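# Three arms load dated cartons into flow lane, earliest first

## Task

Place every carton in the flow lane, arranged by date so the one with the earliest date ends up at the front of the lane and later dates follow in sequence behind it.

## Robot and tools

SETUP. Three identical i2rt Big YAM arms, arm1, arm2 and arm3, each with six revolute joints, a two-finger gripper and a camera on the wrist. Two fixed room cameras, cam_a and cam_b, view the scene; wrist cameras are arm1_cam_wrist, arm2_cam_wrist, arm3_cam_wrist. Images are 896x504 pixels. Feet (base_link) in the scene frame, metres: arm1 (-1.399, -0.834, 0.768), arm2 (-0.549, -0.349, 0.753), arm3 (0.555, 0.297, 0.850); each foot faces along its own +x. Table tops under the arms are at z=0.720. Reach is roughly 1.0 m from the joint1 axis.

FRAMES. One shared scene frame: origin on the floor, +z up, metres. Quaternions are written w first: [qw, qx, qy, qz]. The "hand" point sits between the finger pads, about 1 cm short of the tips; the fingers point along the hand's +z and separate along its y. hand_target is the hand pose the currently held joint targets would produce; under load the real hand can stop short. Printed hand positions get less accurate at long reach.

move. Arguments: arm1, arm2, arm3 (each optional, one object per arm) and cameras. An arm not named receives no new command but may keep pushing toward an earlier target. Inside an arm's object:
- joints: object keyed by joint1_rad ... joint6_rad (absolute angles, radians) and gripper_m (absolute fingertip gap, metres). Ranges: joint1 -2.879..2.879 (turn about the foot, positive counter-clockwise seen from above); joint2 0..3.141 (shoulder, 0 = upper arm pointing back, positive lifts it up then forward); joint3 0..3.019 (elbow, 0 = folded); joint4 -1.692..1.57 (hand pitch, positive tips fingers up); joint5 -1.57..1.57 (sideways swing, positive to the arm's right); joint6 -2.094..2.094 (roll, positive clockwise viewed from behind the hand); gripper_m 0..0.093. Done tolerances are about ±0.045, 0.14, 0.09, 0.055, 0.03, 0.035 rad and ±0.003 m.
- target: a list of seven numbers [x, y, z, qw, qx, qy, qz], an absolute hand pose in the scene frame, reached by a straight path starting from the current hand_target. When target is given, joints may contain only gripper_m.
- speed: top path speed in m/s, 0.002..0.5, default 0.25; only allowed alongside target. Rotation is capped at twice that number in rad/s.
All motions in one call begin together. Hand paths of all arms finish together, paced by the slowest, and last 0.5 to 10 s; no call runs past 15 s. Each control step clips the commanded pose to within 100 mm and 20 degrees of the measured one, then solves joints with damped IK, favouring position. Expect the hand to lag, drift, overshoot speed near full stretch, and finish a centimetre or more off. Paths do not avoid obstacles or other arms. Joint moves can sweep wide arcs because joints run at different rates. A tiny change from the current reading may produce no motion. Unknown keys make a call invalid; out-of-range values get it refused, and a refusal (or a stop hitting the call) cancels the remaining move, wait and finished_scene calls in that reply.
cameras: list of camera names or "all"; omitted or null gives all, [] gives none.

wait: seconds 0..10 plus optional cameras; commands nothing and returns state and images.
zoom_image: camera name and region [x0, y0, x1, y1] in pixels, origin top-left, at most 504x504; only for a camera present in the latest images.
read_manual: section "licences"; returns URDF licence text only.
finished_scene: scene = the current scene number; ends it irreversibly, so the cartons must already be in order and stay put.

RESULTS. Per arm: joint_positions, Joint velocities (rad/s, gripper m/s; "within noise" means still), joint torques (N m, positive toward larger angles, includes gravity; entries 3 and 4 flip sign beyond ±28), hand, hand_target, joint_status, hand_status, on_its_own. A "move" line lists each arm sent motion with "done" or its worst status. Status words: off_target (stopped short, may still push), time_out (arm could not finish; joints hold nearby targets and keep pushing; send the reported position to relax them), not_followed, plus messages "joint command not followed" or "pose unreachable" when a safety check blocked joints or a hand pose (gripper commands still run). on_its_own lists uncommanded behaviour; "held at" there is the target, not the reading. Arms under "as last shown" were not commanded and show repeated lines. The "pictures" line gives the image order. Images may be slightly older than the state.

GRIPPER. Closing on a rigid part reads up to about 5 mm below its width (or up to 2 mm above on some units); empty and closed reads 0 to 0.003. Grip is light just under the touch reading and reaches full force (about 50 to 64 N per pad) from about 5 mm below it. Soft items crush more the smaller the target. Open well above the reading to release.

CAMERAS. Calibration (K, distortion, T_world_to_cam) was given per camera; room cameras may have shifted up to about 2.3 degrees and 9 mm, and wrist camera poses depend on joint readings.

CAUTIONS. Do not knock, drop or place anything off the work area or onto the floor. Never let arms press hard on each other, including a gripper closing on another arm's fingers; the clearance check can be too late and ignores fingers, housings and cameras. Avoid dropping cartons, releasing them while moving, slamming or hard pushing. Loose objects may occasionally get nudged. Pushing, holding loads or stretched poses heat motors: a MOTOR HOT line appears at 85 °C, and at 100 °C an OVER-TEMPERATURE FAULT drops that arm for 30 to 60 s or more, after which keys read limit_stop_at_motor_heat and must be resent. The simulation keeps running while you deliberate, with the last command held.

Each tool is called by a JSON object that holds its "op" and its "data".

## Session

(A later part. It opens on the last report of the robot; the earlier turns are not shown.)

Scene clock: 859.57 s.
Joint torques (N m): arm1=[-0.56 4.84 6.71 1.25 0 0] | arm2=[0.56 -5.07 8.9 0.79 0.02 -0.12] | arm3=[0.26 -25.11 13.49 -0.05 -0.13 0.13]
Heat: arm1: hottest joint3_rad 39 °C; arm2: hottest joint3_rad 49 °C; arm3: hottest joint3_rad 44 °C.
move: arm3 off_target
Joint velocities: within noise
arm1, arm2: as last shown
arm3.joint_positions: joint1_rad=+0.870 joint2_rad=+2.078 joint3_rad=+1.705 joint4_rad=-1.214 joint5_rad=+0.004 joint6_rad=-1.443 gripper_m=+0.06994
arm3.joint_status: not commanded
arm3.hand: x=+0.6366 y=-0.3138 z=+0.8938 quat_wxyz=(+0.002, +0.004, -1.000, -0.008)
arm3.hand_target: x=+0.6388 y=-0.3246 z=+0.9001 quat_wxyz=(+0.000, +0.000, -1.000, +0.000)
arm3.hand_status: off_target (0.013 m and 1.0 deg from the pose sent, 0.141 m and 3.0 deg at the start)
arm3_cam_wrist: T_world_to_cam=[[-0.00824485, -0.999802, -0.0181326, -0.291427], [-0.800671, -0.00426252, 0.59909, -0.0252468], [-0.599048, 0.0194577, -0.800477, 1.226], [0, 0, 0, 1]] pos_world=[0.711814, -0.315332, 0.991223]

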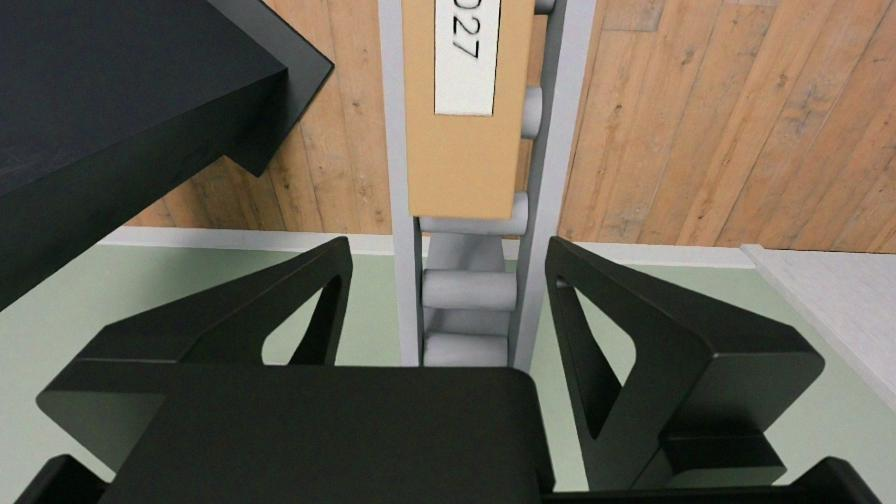

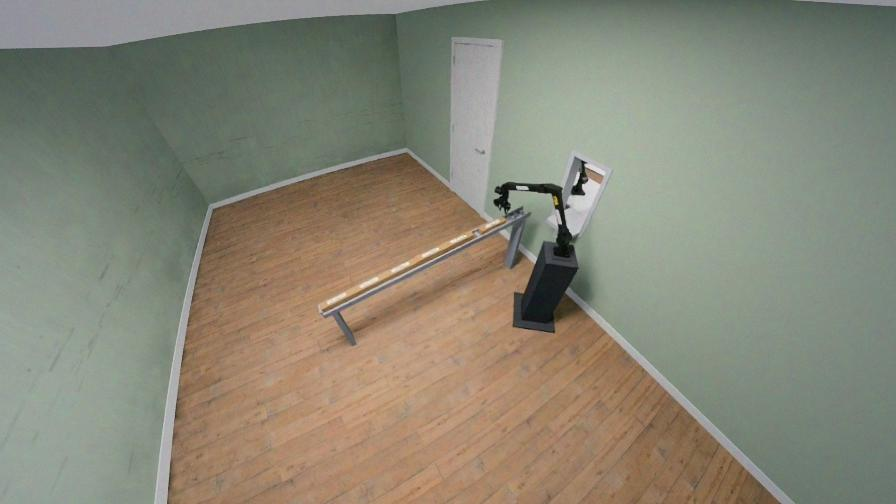

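{"op": "move", "data": {"cameras": ["cam_b"]}}

Scene clock: 878.27 s.
Joint torques (N m): arm1=[-0.5 4.84 6.71 1.26 0 0] | arm2=[0.56 -5.07 8.9 0.81 0.02 -0.11] | arm3=[0.15 -25.47 13.41 -0.13 -0.12 0.15]
Heat: arm1: hottest joint3_rad 39 °C; arm2: hottest joint3_rad 48 °C; arm3: hottest joint3_rad 44 °C.
Joint velocities: within noise
arm1.joint_positions: joint1_rad=+0.217 joint2_rad=+0.494 joint3_rad=+1.498 joint4_rad=-1.492 joint5_rad=+0.002 joint6_rad=+0.004 gripper_m=+0.09297
arm1.joint_status: not commanded
arm1.hand: x=-1.4379 y=-0.9747 z=+1.3435 quat_wxyz=(-0.312, -0.683, -0.520, +0.407) (m; scene frame)
arm1.hand_target: x=-1.4404 y=-0.9756 z=+1.3418 quat_wxyz=(-0.305, -0.689, -0.518, +0.406) (m; scene frame)
arm1.hand_status: not commanded
arm2.joint_positions: joint1_rad=-1.009 joint2_rad=+1.098 joint3_rad=+0.915 joint4_rad=-1.307 joint5_rad=-0.001 joint6_rad=+0.011 gripper_m=+0.09297
arm2.joint_status: not commanded
arm2.hand: x=-0.5569 y=-0.0419 z=+0.9334 quat_wxyz=(-0.027, +0.711, -0.702, -0.022) (m; scene frame)
arm2.hand_target: x=-0.5594 y=-0.0449 z=+0.9272 quat_wxyz=(-0.024, +0.718, -0.695, -0.018) (m; scene frame)
arm2.hand_status: not commanded
arm3.joint_positions: joint1_rad=+0.870 joint2_rad=+2.078 joint3_rad=+1.705 joint4_rad=-1.214 joint5_rad=+0.004 joint6_rad=-1.443 gripper_m=+0.06994
arm3.joint_status: not commanded
arm3.hand: x=+0.6366 y=-0.3138 z=+0.8938 quat_wxyz=(+0.002, +0.004, -1.000, -0.008) (m; scene frame)
arm3.hand_target: x=+0.6388 y=-0.3246 z=+0.9001 quat_wxyz=(+0.000, +0.000, -1.000, +0.000) (m; scene frame)
arm3.hand_status: off_target (0.013 m and 1.0 deg from the pose sent, 0.141 m and 3.0 deg at the start)
pictures: cam_b

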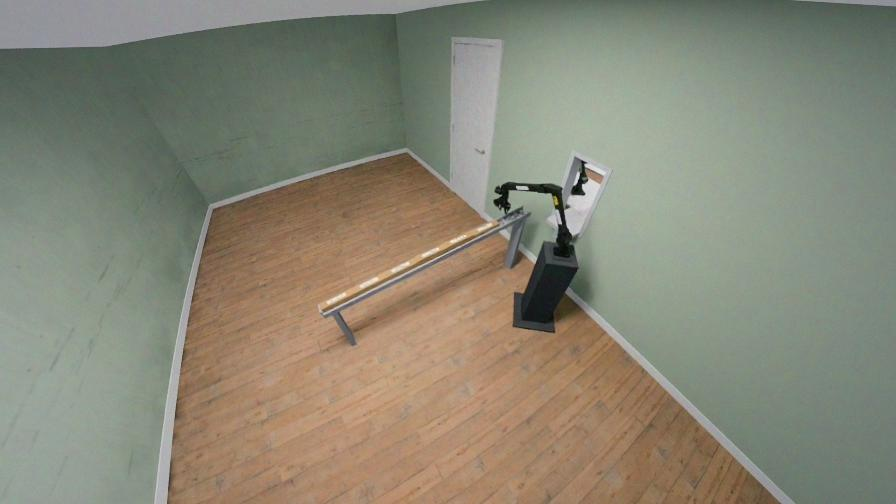

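{"op": "finished_scene", "data": {"scene": 1}}

The scene is finished: the task was done.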